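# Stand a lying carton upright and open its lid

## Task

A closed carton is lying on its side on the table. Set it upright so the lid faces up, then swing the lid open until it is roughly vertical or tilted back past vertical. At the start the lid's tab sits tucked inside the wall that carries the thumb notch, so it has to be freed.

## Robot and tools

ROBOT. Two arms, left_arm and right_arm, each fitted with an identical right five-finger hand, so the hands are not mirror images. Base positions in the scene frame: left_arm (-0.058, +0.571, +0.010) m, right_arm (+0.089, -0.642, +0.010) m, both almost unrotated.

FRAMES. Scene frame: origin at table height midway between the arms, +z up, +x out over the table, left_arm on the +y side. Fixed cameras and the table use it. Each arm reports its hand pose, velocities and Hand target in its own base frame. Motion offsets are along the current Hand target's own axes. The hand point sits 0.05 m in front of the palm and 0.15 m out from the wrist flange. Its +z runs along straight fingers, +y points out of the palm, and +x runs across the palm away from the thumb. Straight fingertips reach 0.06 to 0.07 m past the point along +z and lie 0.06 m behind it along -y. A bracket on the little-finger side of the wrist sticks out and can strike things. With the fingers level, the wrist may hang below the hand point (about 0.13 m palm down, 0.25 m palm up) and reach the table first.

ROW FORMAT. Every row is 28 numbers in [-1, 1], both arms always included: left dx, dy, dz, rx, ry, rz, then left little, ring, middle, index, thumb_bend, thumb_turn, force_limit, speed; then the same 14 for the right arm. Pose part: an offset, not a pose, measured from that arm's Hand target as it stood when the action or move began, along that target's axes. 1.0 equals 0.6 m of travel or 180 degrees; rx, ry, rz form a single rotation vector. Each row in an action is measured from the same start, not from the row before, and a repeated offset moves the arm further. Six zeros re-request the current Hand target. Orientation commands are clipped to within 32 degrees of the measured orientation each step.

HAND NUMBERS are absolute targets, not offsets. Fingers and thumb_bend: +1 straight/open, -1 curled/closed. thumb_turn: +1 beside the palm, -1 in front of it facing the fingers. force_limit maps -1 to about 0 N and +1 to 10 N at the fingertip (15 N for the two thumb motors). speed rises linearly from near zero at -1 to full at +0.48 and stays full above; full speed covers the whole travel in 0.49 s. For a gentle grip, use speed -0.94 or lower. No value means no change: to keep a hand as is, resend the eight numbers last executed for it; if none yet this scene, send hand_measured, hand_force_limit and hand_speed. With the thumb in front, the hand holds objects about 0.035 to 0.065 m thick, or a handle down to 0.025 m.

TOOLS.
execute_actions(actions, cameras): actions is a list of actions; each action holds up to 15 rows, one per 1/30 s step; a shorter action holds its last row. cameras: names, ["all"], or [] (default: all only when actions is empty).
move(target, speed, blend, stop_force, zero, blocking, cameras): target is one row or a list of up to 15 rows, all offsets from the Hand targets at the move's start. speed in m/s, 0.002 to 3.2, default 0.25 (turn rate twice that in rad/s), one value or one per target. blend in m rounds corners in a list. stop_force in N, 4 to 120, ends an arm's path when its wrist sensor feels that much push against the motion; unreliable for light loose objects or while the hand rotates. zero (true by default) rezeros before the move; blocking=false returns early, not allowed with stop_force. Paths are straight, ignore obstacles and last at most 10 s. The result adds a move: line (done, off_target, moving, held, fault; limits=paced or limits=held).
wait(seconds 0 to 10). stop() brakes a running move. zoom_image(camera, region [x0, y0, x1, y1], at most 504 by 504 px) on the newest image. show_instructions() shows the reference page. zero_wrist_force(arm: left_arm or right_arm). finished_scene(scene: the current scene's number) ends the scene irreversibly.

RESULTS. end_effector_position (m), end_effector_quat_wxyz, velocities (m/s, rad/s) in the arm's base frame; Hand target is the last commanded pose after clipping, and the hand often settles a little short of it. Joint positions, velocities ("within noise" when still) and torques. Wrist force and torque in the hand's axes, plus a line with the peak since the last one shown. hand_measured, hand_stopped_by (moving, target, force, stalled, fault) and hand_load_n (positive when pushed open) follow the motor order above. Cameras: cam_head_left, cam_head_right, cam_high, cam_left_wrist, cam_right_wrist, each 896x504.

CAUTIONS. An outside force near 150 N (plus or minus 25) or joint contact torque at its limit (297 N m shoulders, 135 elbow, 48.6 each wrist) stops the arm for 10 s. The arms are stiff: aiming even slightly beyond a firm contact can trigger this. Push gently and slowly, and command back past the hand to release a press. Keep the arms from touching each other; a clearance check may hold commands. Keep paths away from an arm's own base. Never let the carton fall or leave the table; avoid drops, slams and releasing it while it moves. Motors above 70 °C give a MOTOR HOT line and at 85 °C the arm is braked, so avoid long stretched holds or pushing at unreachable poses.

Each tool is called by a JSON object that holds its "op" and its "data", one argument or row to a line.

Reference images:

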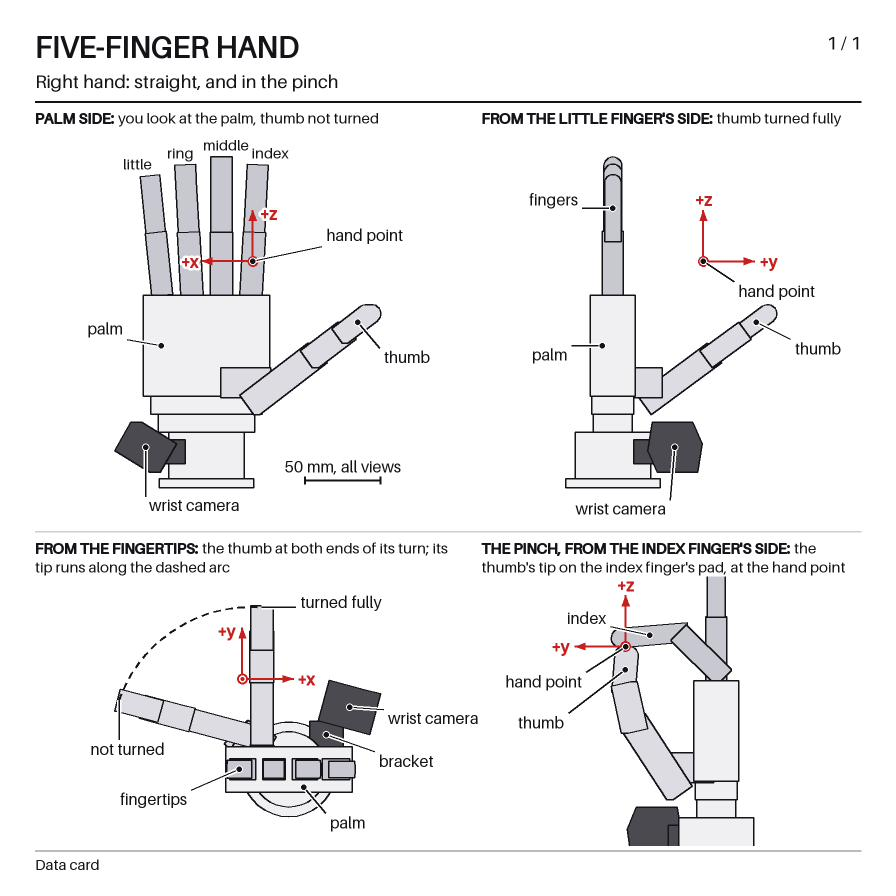

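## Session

{"op": "execute_actions", "data": {
  "actions": []
}}

Scene clock: 0.00 s.
left_arm: end_effector_position=(-0.0605, +0.5105, +0.5892) hand_measured=(+1.000, +1.000, +1.000, +1.000, +1.000, +1.000) hand_load_n=(+0.0, +0.0, +0.0, +0.0, +0.0, +0.0) hand_stopped_by=(target, target, target, target, target, target) hand_force_limit=0.00 hand_speed=-0.80 end_effector_quat_wxyz=(-0.084, +0.735, -0.673, +0.018) | right_arm: end_effector_position=(+0.0994, -0.5414, +0.5902) hand_measured=(+1.000, +1.000, +1.000, +1.000, +1.000, +1.000) hand_load_n=(+0.0, +0.0, +0.0, +0.0, +0.0, +0.0) hand_stopped_by=(target, target, target, target, target, target) hand_force_limit=0.00 hand_speed=-0.80 end_effector_quat_wxyz=(-0.075, +0.720, +0.689, +0.032)
Joint positions: left_arm=[1.259 -1.606 1.462 1.576 1.673 -1.977] | right_arm=[-1.789 -1.45 1.35 1.808 1.661 -1.738]
Joint velocities: within noise
Joint torques (N m): no reading
Wrist force (N): no reading
Wrist torque (N m): no reading
Wrist force, peak (N): no reading
Hand target: left_arm -0.0605, +0.5105, +0.5892; -0.084, +0.735, -0.673, +0.018 | right_arm +0.0994, -0.5414, +0.5902; -0.075, +0.720, +0.689, +0.032
camera_calibration:
cam_left_wrist: T_world_to_cam=[[-0.937155, -0.330261, -0.112554, 0.171312], [-0.335877, 0.766557, 0.547336, -0.733568], [-0.0944848, 0.550743, -0.82931, 0.317643], [0, 0, 0, 1]] pos_world=[-0.0558308, 0.44396, 0.684215]
cam_right_wrist: T_world_to_cam=[[0.983361, 0.181504, -0.00757545, 0.00303715], [0.171664, -0.914787, 0.365644, -0.729477], [0.059436, -0.36086, -0.930724, 0.460387], [0, 0, 0, 1]] pos_world=[0.0948748, -0.501732, 0.695245]

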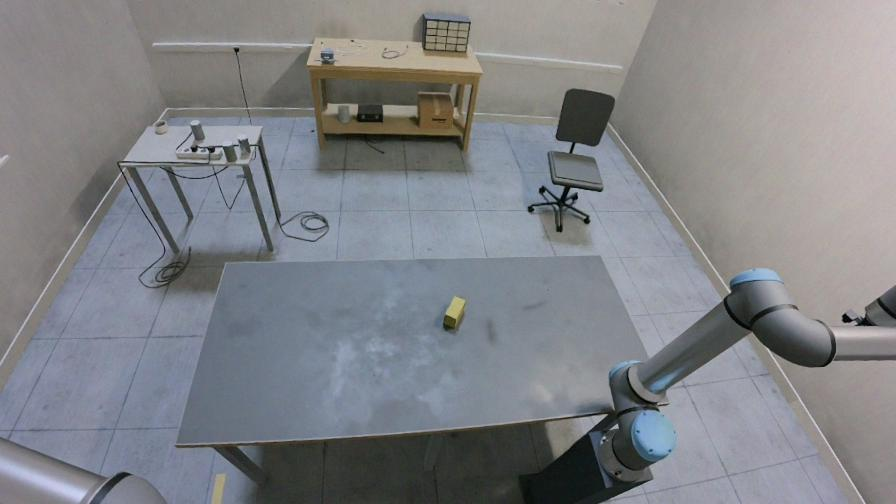

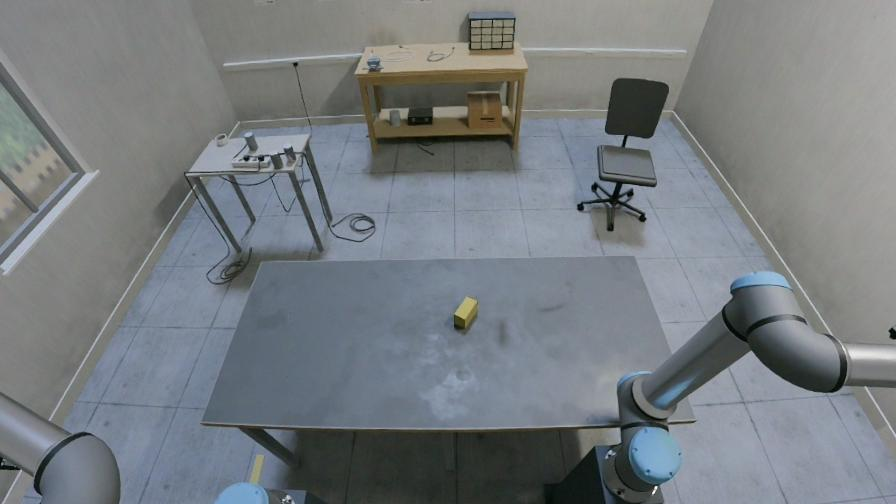

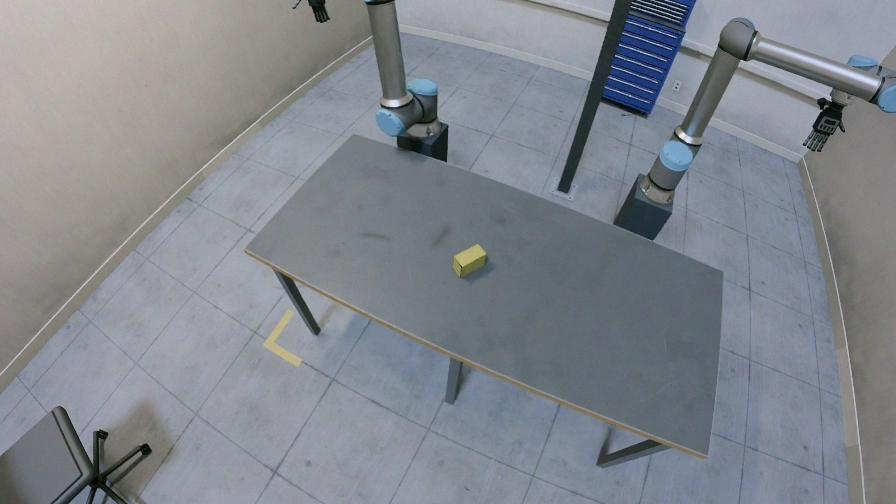

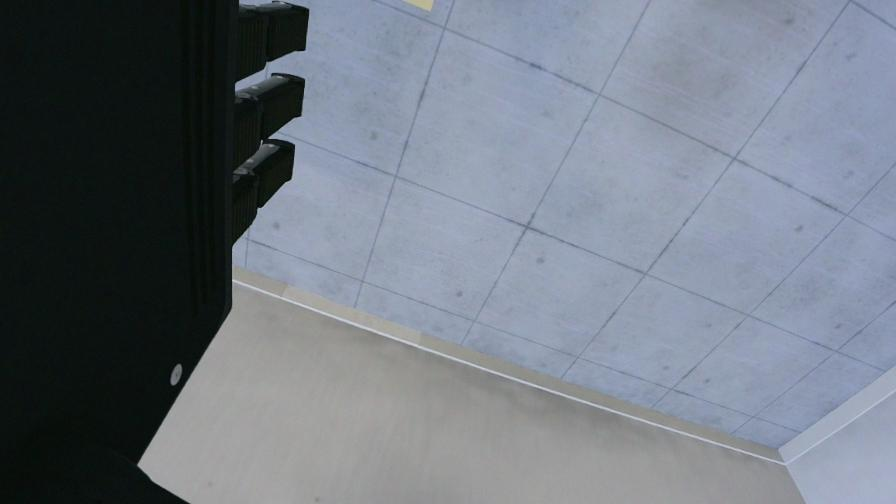

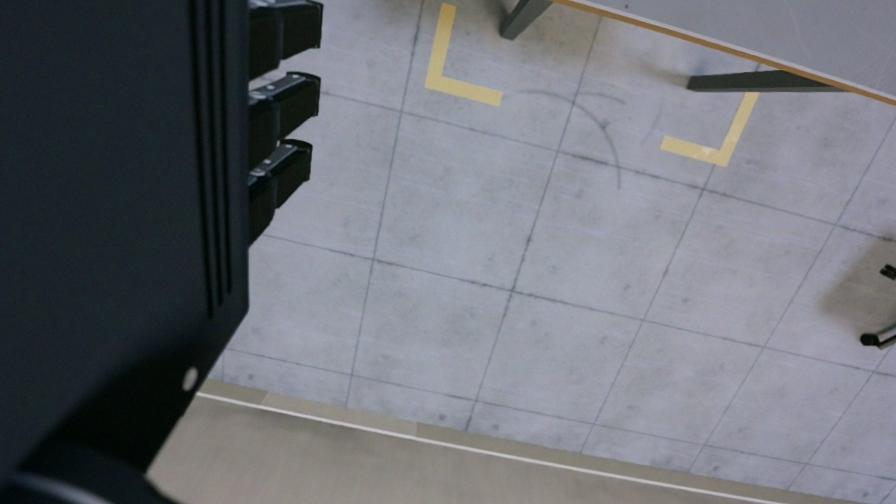

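{"op": "zoom_image", "data": {
  "camera": "cam_head_left",
  "region": [420, 285, 484, 341]
}}

{"op": "zoom_image", "data": {
  "camera": "cam_high",
  "region": [440, 236, 504, 292]
}}

{"op": "zoom_image", "data": {
  "camera": "cam_head_right",
  "region": [434, 285, 498, 341]
}}

Scaled by 7.875 from the camera's 896x504 image, which has a finer 1280x720 frame.

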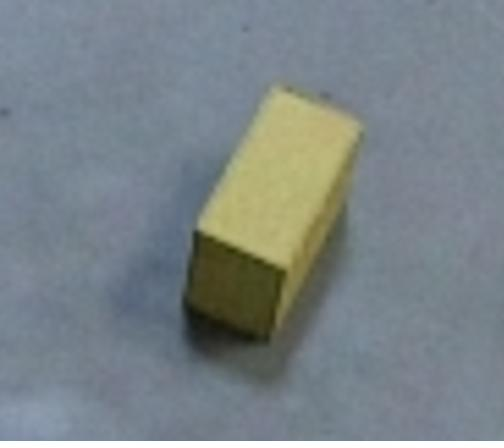

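Scaled by 7.875 from the camera's 896x504 image, which has a finer 1280x720 frame.

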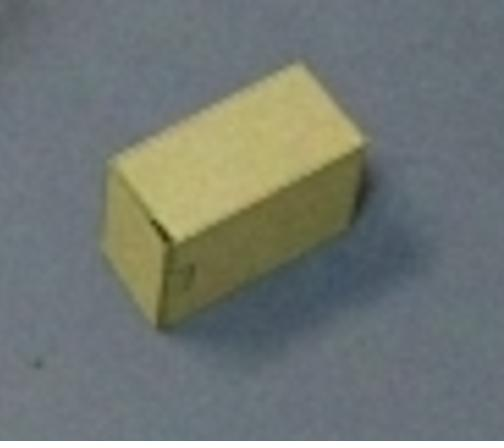

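Scaled by 7.875 from the camera's 896x504 image, which has a finer 1280x720 frame.

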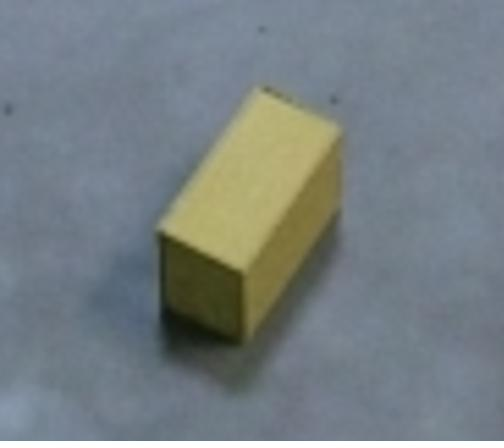

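{"op": "move", "data": {
  "target": [0,0,0,0,0,0,1,1,1,1,1,1,0,-0.8,0.485,0.828,0.256,-0.0626,-0.007,0.668,1,1,1,1,1,1,0,-0.8],
  "speed": 0.6
}}

{"op": "move", "data": {
  "target": [0,0,0,0,0,0,1,1,1,1,1,1,0,-0.8,-0.293,-0.59,0.192,0,0,0,1,1,1,1,1,1,0,-0.8],
  "speed": 0.6
}}

{"op": "move", "data": {
  "target": [0,0,0,0,0,0,1,1,1,1,1,1,0,-0.8,-0.293,-0.59,0.192,0,0,0,1,1,1,1,1,1,0,-0.8],
  "speed": 0.5,
  "cameras": ["cam_right_wrist","cam_high"]
}}

Scene clock: 20.63 s.
left_arm: end_effector_position=(-0.0605, +0.5105, +0.5892) hand_measured=(+1.000, +1.000, +1.000, +1.000, +1.000, +1.000) hand_load_n=(+0.0, +0.0, +0.0, +0.0, +0.0, +0.0) hand_stopped_by=(target, target, target, target, target, target) hand_force_limit=0.00 hand_speed=-0.80 end_effector_quat_wxyz=(-0.084, +0.735, -0.673, +0.018) | right_arm: end_effector_position=(+0.6000, -0.2505, +0.4498) hand_measured=(+1.000, +1.000, +1.000, +1.000, +1.000, +1.000) hand_load_n=(+0.0, +0.0, +0.0, +0.0, +0.0, +0.0) hand_stopped_by=(target, target, target, target, target, target) hand_force_limit=0.00 hand_speed=-0.80 end_effector_quat_wxyz=(+0.000, +0.959, -0.285, +0.000)
Joint positions: left_arm=[1.259 -1.606 1.462 1.576 1.673 -1.977] | right_arm=[-0.572 -1.202 1.264 1.509 1.571 1.577]
Joint torques (N m): left_arm=[3.09 -39.82 -39.18 3.5 -0.25 0.01] | right_arm=[6.79 -69.91 -39.04 2.2 -1.65 2.89]
Wrist force (N): left_arm=[0.0 0.0 -0.1] | right_arm=[-0.5 -0.5 -0.2]
Wrist torque (N m): left_arm=[0.02 0.01 0.00] | right_arm=[-0.06 0.12 0.02]
Wrist force, peak (N): left_arm=[0.4 0.3 0.1] | right_arm=[1.0 -2.3 0.2]
Hand target: left_arm -0.0605, +0.5105, +0.5892; -0.084, +0.735, -0.673, +0.018 | right_arm +0.6001, -0.2504, +0.4498; +0.000, +0.959, -0.285, +0.000
Off the commanded pose: left_arm 0.000 m, 0 deg | right_arm 0.000 m, 0 deg.
move: done

Scene clock: 21.93 s.
left_arm: end_effector_position=(-0.0605, +0.5105, +0.5892) hand_measured=(+1.000, +1.000, +1.000, +1.000, +1.000, +1.000) hand_load_n=(+0.0, +0.0, +0.0, +0.0, +0.0, +0.0) hand_stopped_by=(target, target, target, target, target, target) hand_force_limit=0.00 hand_speed=-0.80 end_effector_quat_wxyz=(-0.084, +0.735, -0.673, +0.018) | right_arm: end_effector_position=(+0.6462, +0.1420, +0.3346) hand_measured=(+1.000, +1.000, +1.000, +1.000, +1.000, +1.000) hand_load_n=(+0.0, +0.0, +0.0, -0.5, +0.0, +0.0) hand_stopped_by=(target, target, target, target, target, target) hand_force_limit=0.00 hand_speed=-0.80 end_effector_quat_wxyz=(+0.000, +0.959, -0.285, +0.000)
Joint positions: left_arm=[1.259 -1.606 1.462 1.576 1.673 -1.977] | right_arm=[0.002 -1.117 1.346 1.342 1.571 2.151]
Joint torques (N m): left_arm=[3.38 -38.92 -38.61 3.55 0.45 -0.18] | right_arm=[10.7 -83.56 -30.16 6.76 -0.4 1.04]
Wrist force (N): left_arm=[0.3 0.3 0.1] | right_arm=[0.0 -0.2 -0.1]
Wrist torque (N m): left_arm=[0.04 -0.05 0.03] | right_arm=[-0.06 0.03 0.05]
Wrist force, peak (N): left_arm=[0.6 0.2 0.2] | right_arm=[-1.9 -3.3 0.6]
Hand target: left_arm -0.0605, +0.5105, +0.5892; -0.084, +0.735, -0.673, +0.018 | right_arm +0.6462, +0.1421, +0.3346; +0.000, +0.959, -0.285, +0.000
Off the commanded pose: left_arm 0.000 m, 0 deg | right_arm 0.000 m, 0 deg.
move: done

Scene clock: 23.37 s.
left_arm: end_effector_position=(-0.0605, +0.5105, +0.5892) hand_measured=(+1.000, +1.000, +1.000, +1.000, +1.000, +1.000) hand_load_n=(+0.0, +0.0, +0.0, +0.0, +0.0, +0.0) hand_stopped_by=(target, target, target, target, target, target) hand_force_limit=0.00 hand_speed=-0.80 end_effector_quat_wxyz=(-0.084, +0.735, -0.673, +0.018) | right_arm: end_effector_position=(+0.6923, +0.5346, +0.2194) hand_measured=(+1.000, +1.000, +1.000, +1.000, +1.000, +1.000) hand_load_n=(+0.0, -0.5, +0.0, +0.0, +0.0, +0.0) hand_stopped_by=(target, target, target, target, target, target) hand_force_limit=0.00 hand_speed=-0.80 end_effector_quat_wxyz=(+0.000, +0.959, -0.285, +0.000)
Joint positions: left_arm=[1.259 -1.606 1.462 1.576 1.673 -1.977] | right_arm=[0.462 -0.673 0.807 1.437 1.571 2.61]
Joint torques (N m): left_arm=[0.1 -39.62 -38.85 3.41 0.27 -0.29] | right_arm=[11.34 -94.18 -41.04 3.99 0.67 -1.65]
Wrist force (N): left_arm=[0.2 0.1 0.3] | right_arm=[-1.0 -0.5 -0.2]
Wrist torque (N m): left_arm=[0.01 -0.03 0.02] | right_arm=[-0.09 0.28 0.03]
Wrist force, peak (N): left_arm=[0.5 -0.2 0.0] | right_arm=[-2.7 -3.1 0.6]
Hand target: left_arm -0.0605, +0.5105, +0.5892; -0.084, +0.735, -0.673, +0.018 | right_arm +0.6923, +0.5347, +0.2193; +0.000, +0.959, -0.285, +0.000
Off the commanded pose: left_arm 0.000 m, 0 deg | right_arm 0.000 m, 0 deg.
move: done
camera_calibration:
cam_right_wrist: T_world_to_cam=[[-0.34245, -0.93927, 0.0223485, 0.732363], [-0.804034, 0.305284, 0.510226, 0.280142], [-0.486063, 0.156758, -0.85975, 0.55368], [0, 0, 0, 1]] pos_world=[0.745165, 0.51557, 0.316724]
Images, in order (width x height): cam_high 896x504, cam_right_wrist 896x504.

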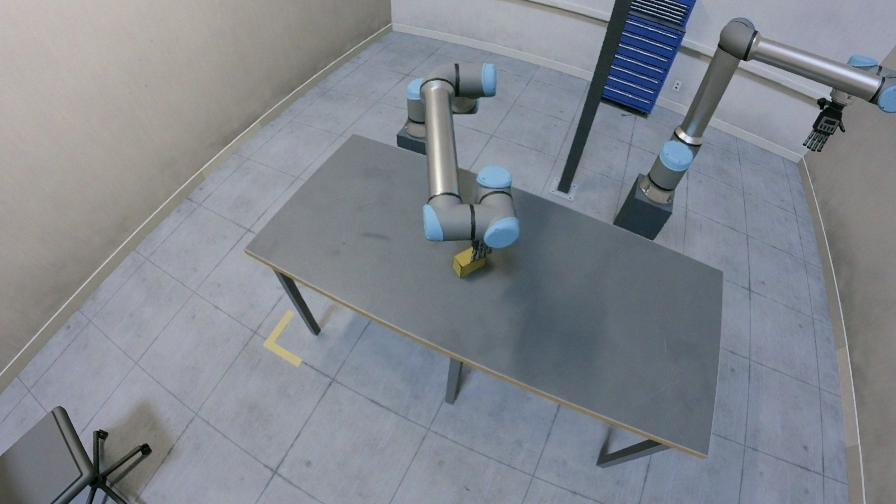

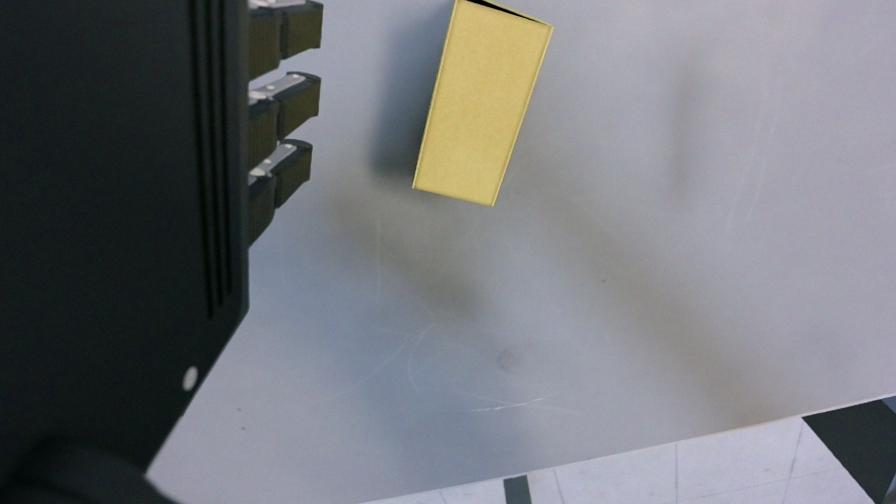

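{"op": "move", "data": {
  "target": [
    [0,0,0,0,0,0,1,1,1,1,1,1,0,-0.8,-0.0227,0.02,0.1,0,0,0,1,1,1,1,1,1,0,-0.8],
    [0,0,0,0,0,0,1,1,1,1,1,1,0,-0.8,-0.0227,0.02,0.24,0,0,0,1,1,1,1,1,1,0,-0.8]
  ],
  "speed": 0.15,
  "stop_force": 6,
  "cameras": ["cam_right_wrist"]
}}

{"op": "move", "data": {
  "target": [
    [0,0,0,0,0,0,1,1,1,1,1,1,0,-0.8,0,0.055,0,0,0,0,1,1,1,1,1,1,0,-0.8],
    [0,0,0,0,0,0,1,1,1,1,1,1,0,-0.8,-0.021,0.0587,0,0,0,0.139,1,1,1,1,1,1,0,-0.8],
    [0,0,0,0,0,0,1,1,1,1,1,1,0,-0.8,-0.045,0.051,0,0,0,0.278,1,1,1,1,1,1,0,-0.8],
    [0,0,0,0,0,0,1,1,1,1,1,1,0,-0.8,-0.064,0.037,0,0,0,0.389,1,1,1,1,1,1,0,-0.8],
    [0,0,0,0,0,0,1,1,1,1,1,1,0,-0.8,-0.082,0.013,0,0,0,0.5,1,1,1,1,1,1,0,-0.8]
  ],
  "speed": 0.18,
  "blend": 0.008,
  "cameras": ["cam_high","cam_right_wrist"]
}}

Scene clock: 36.60 s.
left_arm: end_effector_position=(-0.0605, +0.5105, +0.5892) hand_measured=(+1.000, +1.000, +1.000, +1.000, +1.000, +1.000) hand_load_n=(+0.0, +0.0, +0.0, +0.0, +0.0, +0.0) hand_stopped_by=(target, target, target, target, target, target) hand_force_limit=0.00 hand_speed=-0.80 end_effector_quat_wxyz=(-0.084, +0.735, -0.673, +0.018) | right_arm: end_effector_position=(+0.6742, +0.5320, +0.0754) hand_measured=(+1.000, +1.000, +1.000, +1.000, +1.000, +1.000) hand_load_n=(+0.0, +0.0, +0.0, +0.0, +0.0, +0.0) hand_stopped_by=(target, target, target, target, target, target) hand_force_limit=0.00 hand_speed=-0.80 end_effector_quat_wxyz=(+0.000, +0.959, -0.285, +0.000)
Joint positions: left_arm=[1.259 -1.606 1.462 1.576 1.673 -1.977] | right_arm=[0.468 -0.633 0.991 1.213 1.571 2.617]
Joint torques (N m): left_arm=[3.69 -41.6 -38.5 3.45 0.25 -0.1] | right_arm=[-8.44 -128.32 -38.94 3.09 -0.72 -3.68]
Wrist force (N): left_arm=[0.0 -0.1 0.0] | right_arm=[-1.3 -1.1 -0.6]
Wrist torque (N m): left_arm=[-0.02 -0.01 0.00] | right_arm=[-0.16 0.31 -0.36]
Wrist force, peak (N): left_arm=[0.4 0.3 -0.5] | right_arm=[-1.5 -0.7 1.3]
Hand target: left_arm -0.0605, +0.5105, +0.5892; -0.084, +0.735, -0.673, +0.018 | right_arm +0.6742, +0.5320, +0.0754; +0.000, +0.959, -0.285, +0.000
Off the commanded pose: left_arm 0.000 m, 0 deg | right_arm 0.000 m, 0 deg.
move: done
camera_calibration:
cam_right_wrist: T_world_to_cam=[[-0.34231, -0.93932, 0.0224127, 0.726887], [-0.804018, 0.30518, 0.510314, 0.339963], [-0.486188, 0.156665, -0.859696, 0.421665], [0, 0, 0, 1]] pos_world=[0.727165, 0.512969, 0.172724]
Images, in order (width x height): cam_right_wrist 896x504.

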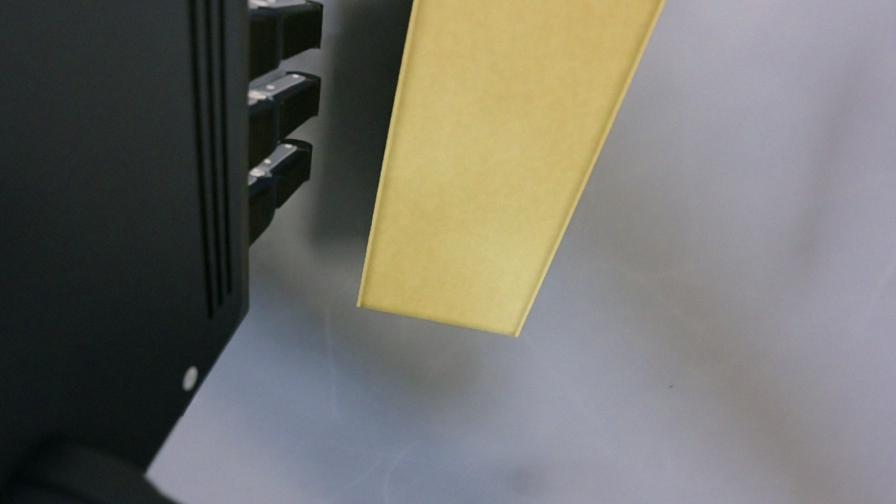

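Scene clock: 41.60 s.
left_arm: end_effector_position=(-0.0605, +0.5105, +0.5892) hand_measured=(+1.000, +1.000, +1.000, +1.000, +1.000, +1.000) hand_load_n=(+0.0, +0.0, +0.0, +0.0, +0.0, +0.0) hand_stopped_by=(target, target, target, target, target, target) hand_force_limit=0.00 hand_speed=-0.80 end_effector_quat_wxyz=(-0.084, +0.735, -0.673, +0.018) | right_arm: end_effector_position=(+0.6287, +0.5525, +0.0755) hand_measured=(+1.000, +1.000, +1.000, +1.000, +1.000, +1.000) hand_load_n=(+0.0, +0.0, +0.0, +0.0, -0.5, +0.0) hand_stopped_by=(target, target, target, target, target, target) hand_force_limit=0.00 hand_speed=-0.80 end_effector_quat_wxyz=(+0.000, -0.476, +0.879, +0.000)
Joint positions: left_arm=[1.259 -1.606 1.462 1.576 1.673 -1.977] | right_arm=[0.428 -0.799 1.305 1.065 1.571 4.147]
Joint torques (N m): left_arm=[1.03 -38.75 -38.57 3.08 0.2 -0.23] | right_arm=[-8.32 -83.72 -36.7 5.71 1.42 0.76]
Wrist force (N): left_arm=[0.2 -0.1 -0.1] | right_arm=[-0.7 -0.5 -0.9]
Wrist torque (N m): left_arm=[0.00 -0.03 0.02] | right_arm=[-0.06 0.21 0.03]
Wrist force, peak (N): left_arm=[0.2 0.4 0.4] | right_arm=[-1.0 -2.9 -0.6]
Hand target: left_arm -0.0605, +0.5105, +0.5892; -0.084, +0.735, -0.673, +0.018 | right_arm +0.6288, +0.5524, +0.0754; +0.000, -0.476, +0.879, +0.000
Off the commanded pose: left_arm 0.000 m, 0 deg | right_arm 0.000 m, 0 deg.
move: done
camera_calibration:
cam_right_wrist: T_world_to_cam=[[-0.939383, 0.342125, 0.0225677, 0.397875], [0.305189, 0.804339, 0.509802, -0.676046], [0.156264, 0.485787, -0.859996, -0.189359], [0, 0, 0, 1]] pos_world=[0.609669, 0.499635, 0.172823]
Images, in order (width x height): cam_high 896x504, cam_right_wrist 896x504.

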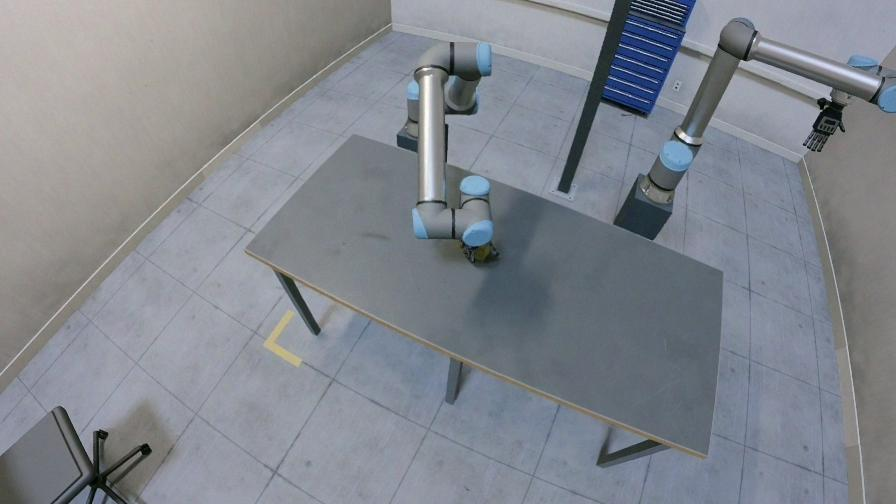

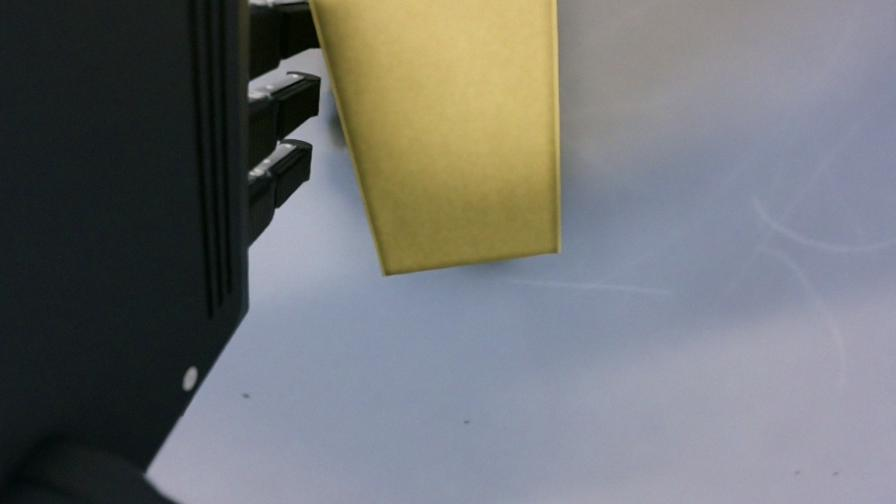

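{"op": "move", "data": {
  "target": [
    [0,0,0,0,0,0,1,1,1,1,1,1,0,-0.8,0,-0.017,-0.2,0,0,0,1,1,1,1,1,1,0,-0.8],
    [0,0,0,0,0,0,1,1,1,1,1,1,0,-0.8,0.239,-0.0975,-0.275,0,0,-0.5556,1,1,1,1,1,1,0,-0.8]
  ],
  "speed": 0.5,
  "blend": 0.02
}}

{"op": "move", "data": {
  "target": [0,0,0,0,0,0,1,1,1,1,1,1,0,-0.8,0.023,0.097,0.067,0.359,0.2987,-0.468,1,1,1,1,1,-1,0,0],
  "speed": 0.5,
  "cameras": ["cam_high","cam_right_wrist"]
}}

Scene clock: 53.40 s.
left_arm: end_effector_position=(-0.0605, +0.5105, +0.5892) hand_measured=(+1.000, +1.000, +1.000, +1.000, +1.000, +1.000) hand_load_n=(+0.0, +0.0, +0.0, +0.0, +0.0, +0.0) hand_stopped_by=(target, target, target, target, target, target) hand_force_limit=0.00 hand_speed=-0.80 end_effector_quat_wxyz=(-0.084, +0.735, -0.673, +0.018) | right_arm: end_effector_position=(+0.5995, +0.4003, +0.2405) hand_measured=(+1.000, +1.000, +1.000, +1.000, +1.000, +1.000) hand_load_n=(+0.0, +0.0, +0.0, +0.0, +0.0, +0.0) hand_stopped_by=(target, target, target, target, target, target) hand_force_limit=0.00 hand_speed=-0.80 end_effector_quat_wxyz=(+0.000, +0.980, -0.200, +0.000)
Joint positions: left_arm=[1.259 -1.606 1.462 1.576 1.673 -1.977] | right_arm=[0.375 -0.971 1.29 1.253 1.571 2.349]
Joint torques (N m): left_arm=[1.27 -40.99 -37.85 3.36 0.11 -0.11] | right_arm=[-1.37 -71.63 -39.82 6.26 -0.56 -3.59]
Wrist force (N): left_arm=[0.1 0.1 0.0] | right_arm=[-0.6 -0.4 -0.5]
Wrist torque (N m): left_arm=[0.03 -0.02 0.01] | right_arm=[-0.04 0.14 -0.30]
Wrist force, peak (N): left_arm=[0.4 0.4 0.3] | right_arm=[-0.6 -0.5 -4.7]
Hand target: left_arm -0.0605, +0.5105, +0.5892; -0.084, +0.735, -0.673, +0.018 | right_arm +0.5995, +0.4003, +0.2404; +0.000, +0.980, -0.200, +0.000
Off the commanded pose: left_arm 0.000 m, 0 deg | right_arm 0.000 m, 0 deg.
move: done

Scene clock: 56.20 s.
left_arm: end_effector_position=(-0.0605, +0.5105, +0.5892) hand_measured=(+1.000, +1.000, +1.000, +1.000, +1.000, +1.000) hand_load_n=(+0.0, +0.0, +0.0, +0.0, +0.0, +0.0) hand_stopped_by=(target, target, target, target, target, target) hand_force_limit=0.00 hand_speed=-0.80 end_effector_quat_wxyz=(-0.084, +0.735, -0.673, +0.018) | right_arm: end_effector_position=(+0.5894, +0.3414, +0.2001) hand_measured=(+1.000, +1.000, +1.000, +1.000, +1.000, -1.000) hand_load_n=(+0.0, +0.0, +0.0, +0.0, +0.0, +0.5) hand_stopped_by=(target, target, target, target, target, target) hand_force_limit=0.00 hand_speed=0.00 end_effector_quat_wxyz=(-0.381, +0.620, +0.496, +0.475)
Joint positions: left_arm=[1.259 -1.606 1.462 1.576 1.673 -1.977] | right_arm=[-0.136 -1.252 2.098 0.422 0.275 0.315]
Joint torques (N m): left_arm=[5 -40.62 -38.8 3.49 -0.02 -0.18] | right_arm=[-7.4 -71.95 -14.8 5.43 -3.63 -2.03]
Wrist force (N): left_arm=[0.3 0.2 0.1] | right_arm=[1.1 0.3 1.4]
Wrist torque (N m): left_arm=[0.03 -0.04 0.03] | right_arm=[-0.06 -0.37 -0.20]
Wrist force, peak (N): left_arm=[0.3 0.5 0.2] | right_arm=[1.6 0.0 1.7]
Hand target: left_arm -0.0605, +0.5105, +0.5892; -0.084, +0.735, -0.673, +0.018 | right_arm +0.5893, +0.3414, +0.2002; -0.381, +0.619, +0.496, +0.475
Off the commanded pose: left_arm 0.000 m, 0 deg | right_arm 0.000 m, 0 deg.
move: done
camera_calibration:
cam_right_wrist: T_world_to_cam=[[0.958496, -0.176619, 0.223812, -0.551392], [0.0235966, -0.733175, -0.679631, 0.371084], [0.284129, 0.656704, -0.698577, -0.139481], [0, 0, 0, 1]] pos_world=[0.559382, 0.266281, 0.27817]
Images, in order (width x height): cam_high 896x504, cam_right_wrist 896x504.

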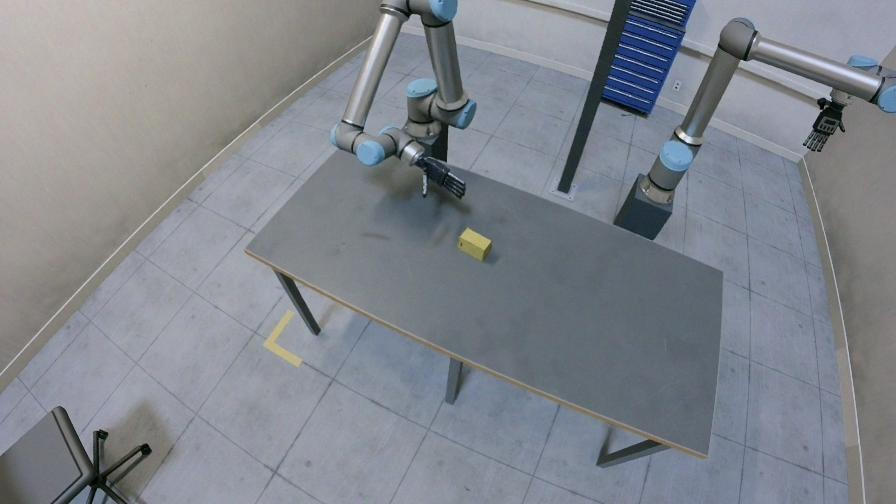

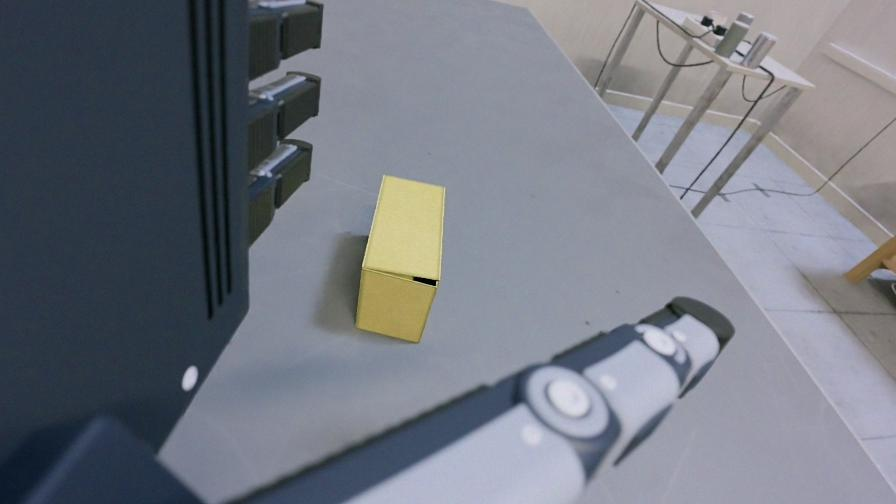

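{"op": "move", "data": {
  "target": [
    [0,0,0,0,0,0,1,1,1,1,1,1,0,-0.8,-0.266,0.0195,0.07,0,0,0,1,1,1,1,1,-1,0,0],
    [0,0,0,0,0,0,1,1,1,1,1,1,0,-0.8,-0.206,0.0133,0.295,0,0,0,1,1,1,1,1,-1,0,0]
  ],
  "speed": [0.2,0.06],
  "stop_force": 5
}}

{"op": "move", "data": {
  "target": [0,0,0,0,0,0,1,1,1,1,1,1,0,-0.8,0,0,0,0,0,0,1,1,1,1,-0.6,-1,-0.3,-0.7],
  "cameras": ["cam_high","cam_right_wrist","cam_head_right"]
}}

{"op": "zoom_image", "data": {
  "camera": "cam_high",
  "region": [420, 190, 520, 270]
}}

Scene clock: 65.93 s.
left_arm: end_effector_position=(-0.0605, +0.5105, +0.5892) hand_measured=(+1.000, +1.000, +1.000, +1.000, +1.000, +1.000) hand_load_n=(+0.0, +0.0, +0.0, +0.0, +0.0, +0.0) hand_stopped_by=(target, target, target, target, target, target) hand_force_limit=0.00 hand_speed=-0.80 end_effector_quat_wxyz=(-0.084, +0.735, -0.673, +0.018) | right_arm: end_effector_position=(+0.6274, +0.4752, +0.0349) hand_measured=(+1.000, +1.000, +1.000, +1.000, +1.000, -1.000) hand_load_n=(+0.0, +0.0, +0.0, +0.0, +0.0, +0.0) hand_stopped_by=(target, target, target, target, target, target) hand_force_limit=0.00 hand_speed=0.00 end_effector_quat_wxyz=(-0.381, +0.619, +0.496, +0.475)
Joint positions: left_arm=[1.259 -1.606 1.462 1.576 1.673 -1.977] | right_arm=[0.133 -1.044 2.047 -0.343 0.436 0.958]
Joint torques (N m): left_arm=[4.19 -40.21 -38.19 3.52 0.23 -0.17] | right_arm=[-5.55 -49.82 -11.97 4.42 -2.76 -4.02]
Wrist force (N): left_arm=[-0.1 0.2 0.1] | right_arm=[1.1 0.7 1.3]
Wrist torque (N m): left_arm=[0.04 0.02 0.00] | right_arm=[0.02 -0.37 0.14]
Wrist force, peak (N): left_arm=[0.1 0.6 0.3] | right_arm=[3.1 -0.1 0.8]
Hand target: left_arm -0.0605, +0.5105, +0.5892; -0.084, +0.735, -0.673, +0.018 | right_arm +0.6274, +0.4752, +0.0349; -0.381, +0.619, +0.496, +0.475
Off the commanded pose: left_arm 0.000 m, 0 deg | right_arm 0.000 m, 0 deg.
move: done

Scene clock: 67.27 s.
left_arm: end_effector_position=(-0.0605, +0.5105, +0.5892) hand_measured=(+1.000, +1.000, +1.000, +1.000, +1.000, +1.000) hand_load_n=(+0.0, +0.0, +0.0, +0.0, +0.0, +0.0) hand_stopped_by=(target, target, target, target, target, target) hand_force_limit=0.00 hand_speed=-0.80 end_effector_quat_wxyz=(-0.084, +0.735, -0.673, +0.018) | right_arm: end_effector_position=(+0.6274, +0.4752, +0.0349) hand_measured=(+1.000, +1.000, +1.000, +1.000, +0.548, -1.000) hand_load_n=(+0.0, +0.0, +0.0, +0.0, +6.0, +1.0) hand_stopped_by=(target, target, target, target, force, target) hand_force_limit=-0.30 hand_speed=-0.70 end_effector_quat_wxyz=(-0.381, +0.619, +0.496, +0.475)
Joint positions: left_arm=[1.259 -1.606 1.462 1.576 1.673 -1.977] | right_arm=[0.133 -1.044 2.047 -0.343 0.436 0.958]
Joint torques (N m): left_arm=[2.22 -39.52 -38.17 3.73 -0.08 -0.42] | right_arm=[-8.16 -50.48 -12.36 4.31 -2.58 -3.81]
Wrist force (N): left_arm=[0.2 0.3 0.1] | right_arm=[2.4 -0.1 1.0]
Wrist torque (N m): left_arm=[0.04 -0.03 0.03] | right_arm=[-0.02 -0.43 0.20]
Wrist force, peak (N): left_arm=[0.1 0.4 0.4] | right_arm=[2.4 -0.1 1.0]
Hand target: left_arm -0.0605, +0.5105, +0.5892; -0.084, +0.735, -0.673, +0.018 | right_arm +0.6274, +0.4752, +0.0349; -0.381, +0.619, +0.496, +0.475
Off the commanded pose: left_arm 0.000 m, 0 deg | right_arm 0.000 m, 0 deg.
move: done
camera_calibration:
cam_right_wrist: T_world_to_cam=[[0.958494, -0.176561, 0.223867, -0.527238], [0.0236726, -0.733188, -0.679613, 0.35597], [0.28413, 0.656705, -0.698577, -0.353551], [0, 0, 0, 1]] pos_world=[0.597382, 0.400081, 0.11297]
Images, in order (width x height): cam_head_right 896x504, cam_high 896x504, cam_right_wrist 896x504.

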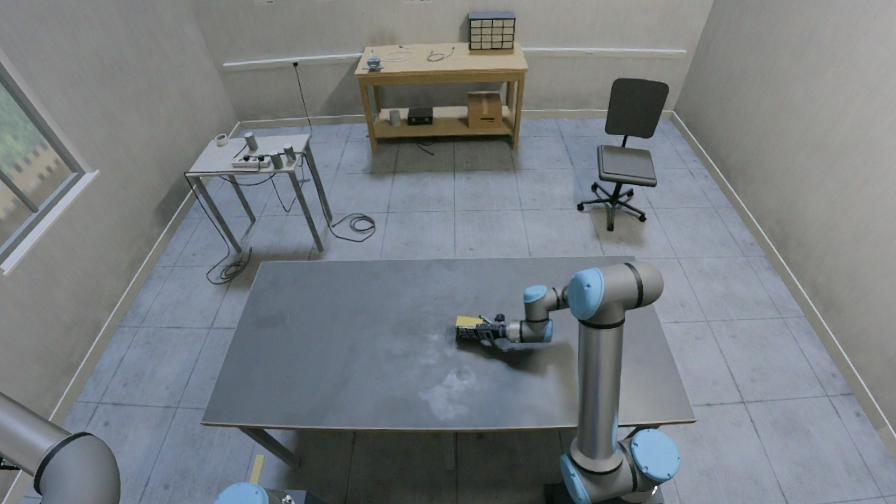

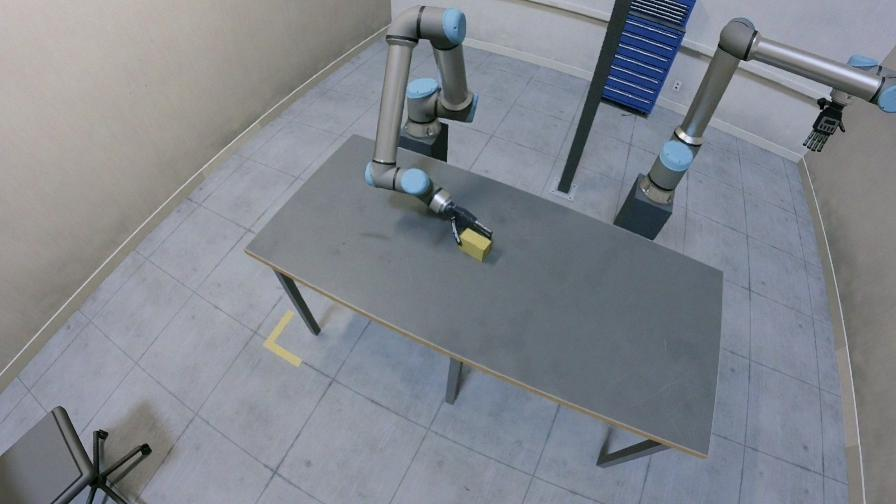

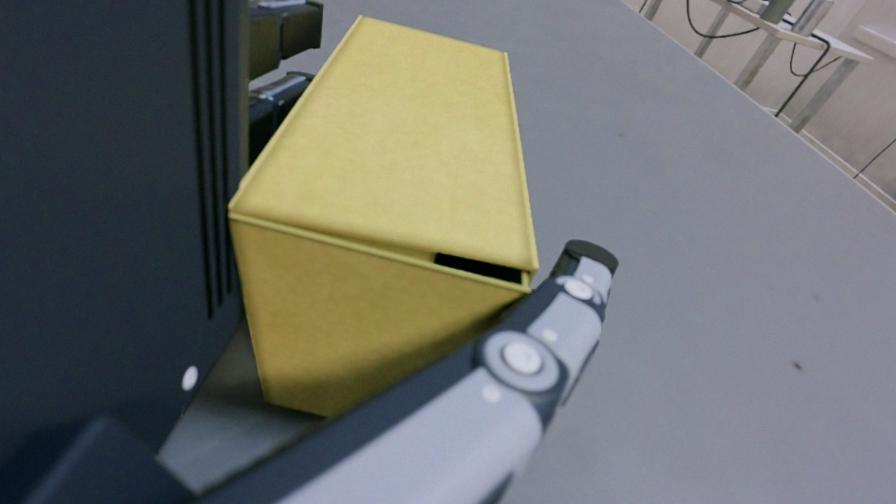

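Scaled by 5.040 from the camera's 896x504 image, which has a finer 1280x720 frame.

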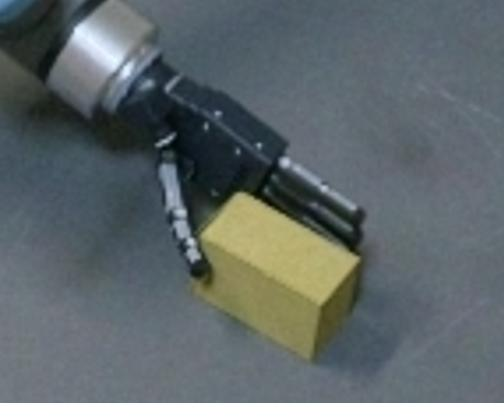

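{"op": "move", "data": {
  "target": [
    [0,0,0,0,0,0,1,1,1,1,1,1,0,-0.8,0,0.0125,0,0,0,0,1,1,1,1,-0.6,-1,-0.3,-0.7],
    [0,0,0,0,0,0,1,1,1,1,1,1,0,-0.8,0,0.0125,0,0,0,0,1,1,1,1,-0.7,-1,0,-0.7],
    [0,0,0,0,0,0,1,1,1,1,1,1,0,-0.8,0,0.0125,0,0,0,0,1,1,0.5,0.5,-0.7,-1,-0.2,-0.9],
    [0,0,0,0,0,0,1,1,1,1,1,1,0,-0.8,0.097,0.0125,-0.026,0,0,0,1,1,0.5,0.5,-0.7,-1,-0.2,-0.9]
  ],
  "speed": 0.06,
  "cameras": ["cam_high","cam_right_wrist","cam_head_right"]
}}

{"op": "zoom_image", "data": {
  "camera": "cam_head_right",
  "region": [430, 275, 550, 365]
}}

Scene clock: 80.13 s.
left_arm: end_effector_position=(-0.0605, +0.5105, +0.5892) hand_measured=(+1.000, +1.000, +1.000, +1.000, +1.000, +1.000) hand_load_n=(+0.0, +0.0, +0.0, +0.0, -0.5, +0.0) hand_stopped_by=(target, target, target, target, target, target) hand_force_limit=0.00 hand_speed=-0.80 end_effector_quat_wxyz=(-0.084, +0.735, -0.673, +0.018) | right_arm: end_effector_position=(+0.6348, +0.4736, +0.0954) hand_measured=(+1.000, +1.000, +0.824, +0.806, +0.540, -1.000) hand_load_n=(+0.0, +0.0, +0.0, +1.5, +6.5, +2.0) hand_stopped_by=(target, target, force, force, force, target) hand_force_limit=-0.20 hand_speed=-0.90 end_effector_quat_wxyz=(-0.381, +0.619, +0.496, +0.475)
Joint positions: left_arm=[1.259 -1.606 1.462 1.576 1.673 -1.977] | right_arm=[0.128 -1.126 2.019 -0.227 0.433 0.951]
Joint torques (N m): left_arm=[2.82 -39.83 -38.15 3.55 0.26 -0.02] | right_arm=[4.42 -48.57 -16.62 -0.42 0.21 -3.89]
Wrist force (N): left_arm=[0.1 0.0 0.1] | right_arm=[1.1 0.5 1.7]
Wrist torque (N m): left_arm=[0.01 -0.02 0.01] | right_arm=[-0.05 -0.45 0.10]
Wrist force, peak (N): left_arm=[0.6 0.1 0.1] | right_arm=[7.7 0.3 -0.8]
Hand target: left_arm -0.0605, +0.5105, +0.5892; -0.084, +0.735, -0.673, +0.018 | right_arm +0.6348, +0.4736, +0.0952; -0.381, +0.619, +0.496, +0.475
Off the commanded pose: left_arm 0.000 m, 0 deg | right_arm 0.000 m, 0 deg.
move: done
camera_calibration:
cam_right_wrist: T_world_to_cam=[[0.95843, -0.176634, 0.22408, -0.548105], [0.0237804, -0.733163, -0.679637, 0.395599], [0.284334, 0.656714, -0.698485, -0.312551], [0, 0, 0, 1]] pos_world=[0.604782, 0.398481, 0.173371]
Images, in order (width x height): cam_head_right 896x504, cam_high 896x504, cam_right_wrist 896x504.

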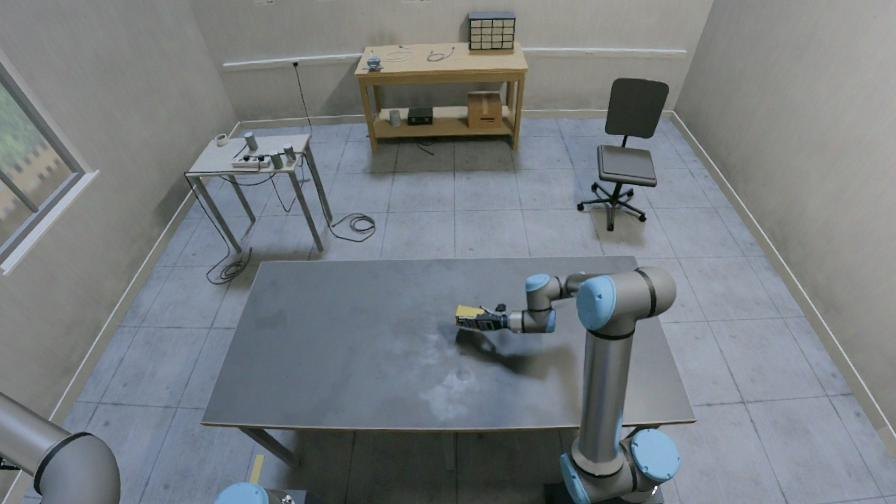

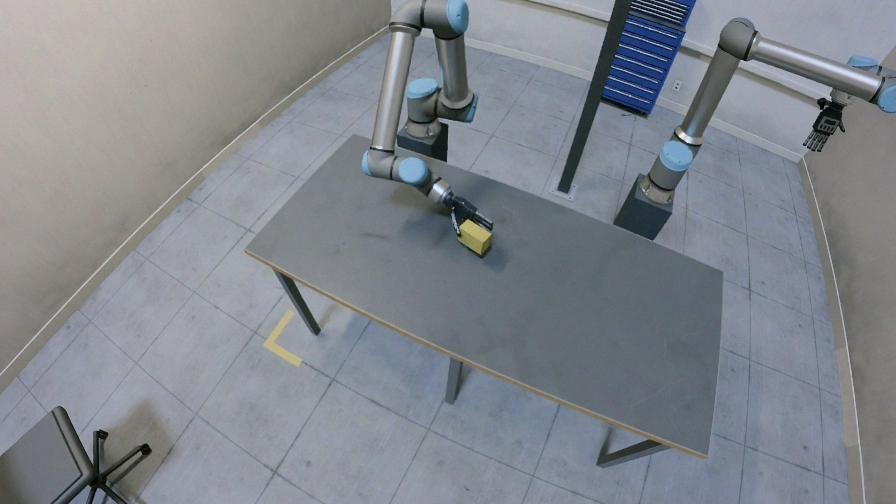

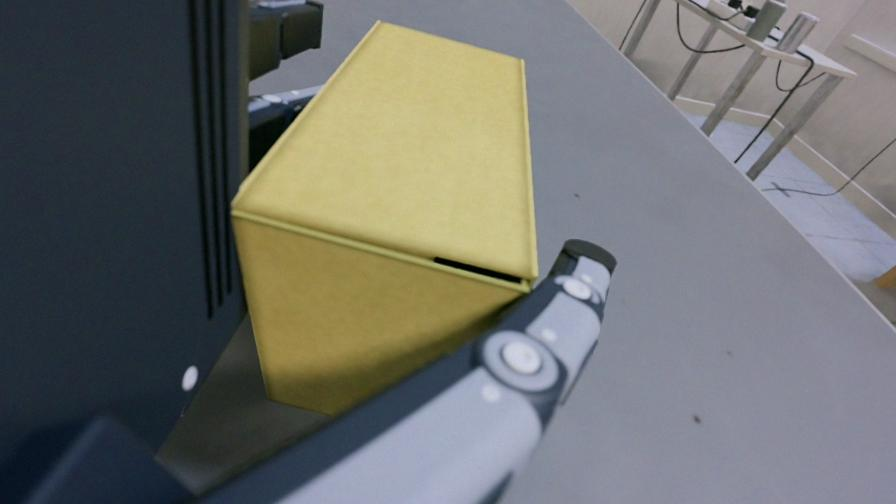

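Scaled by 4.200 from the camera's 896x504 image, which has a finer 1280x720 frame.

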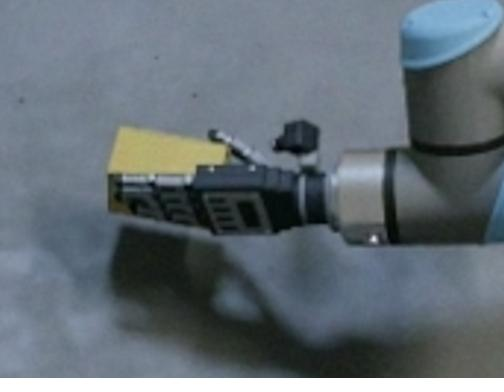

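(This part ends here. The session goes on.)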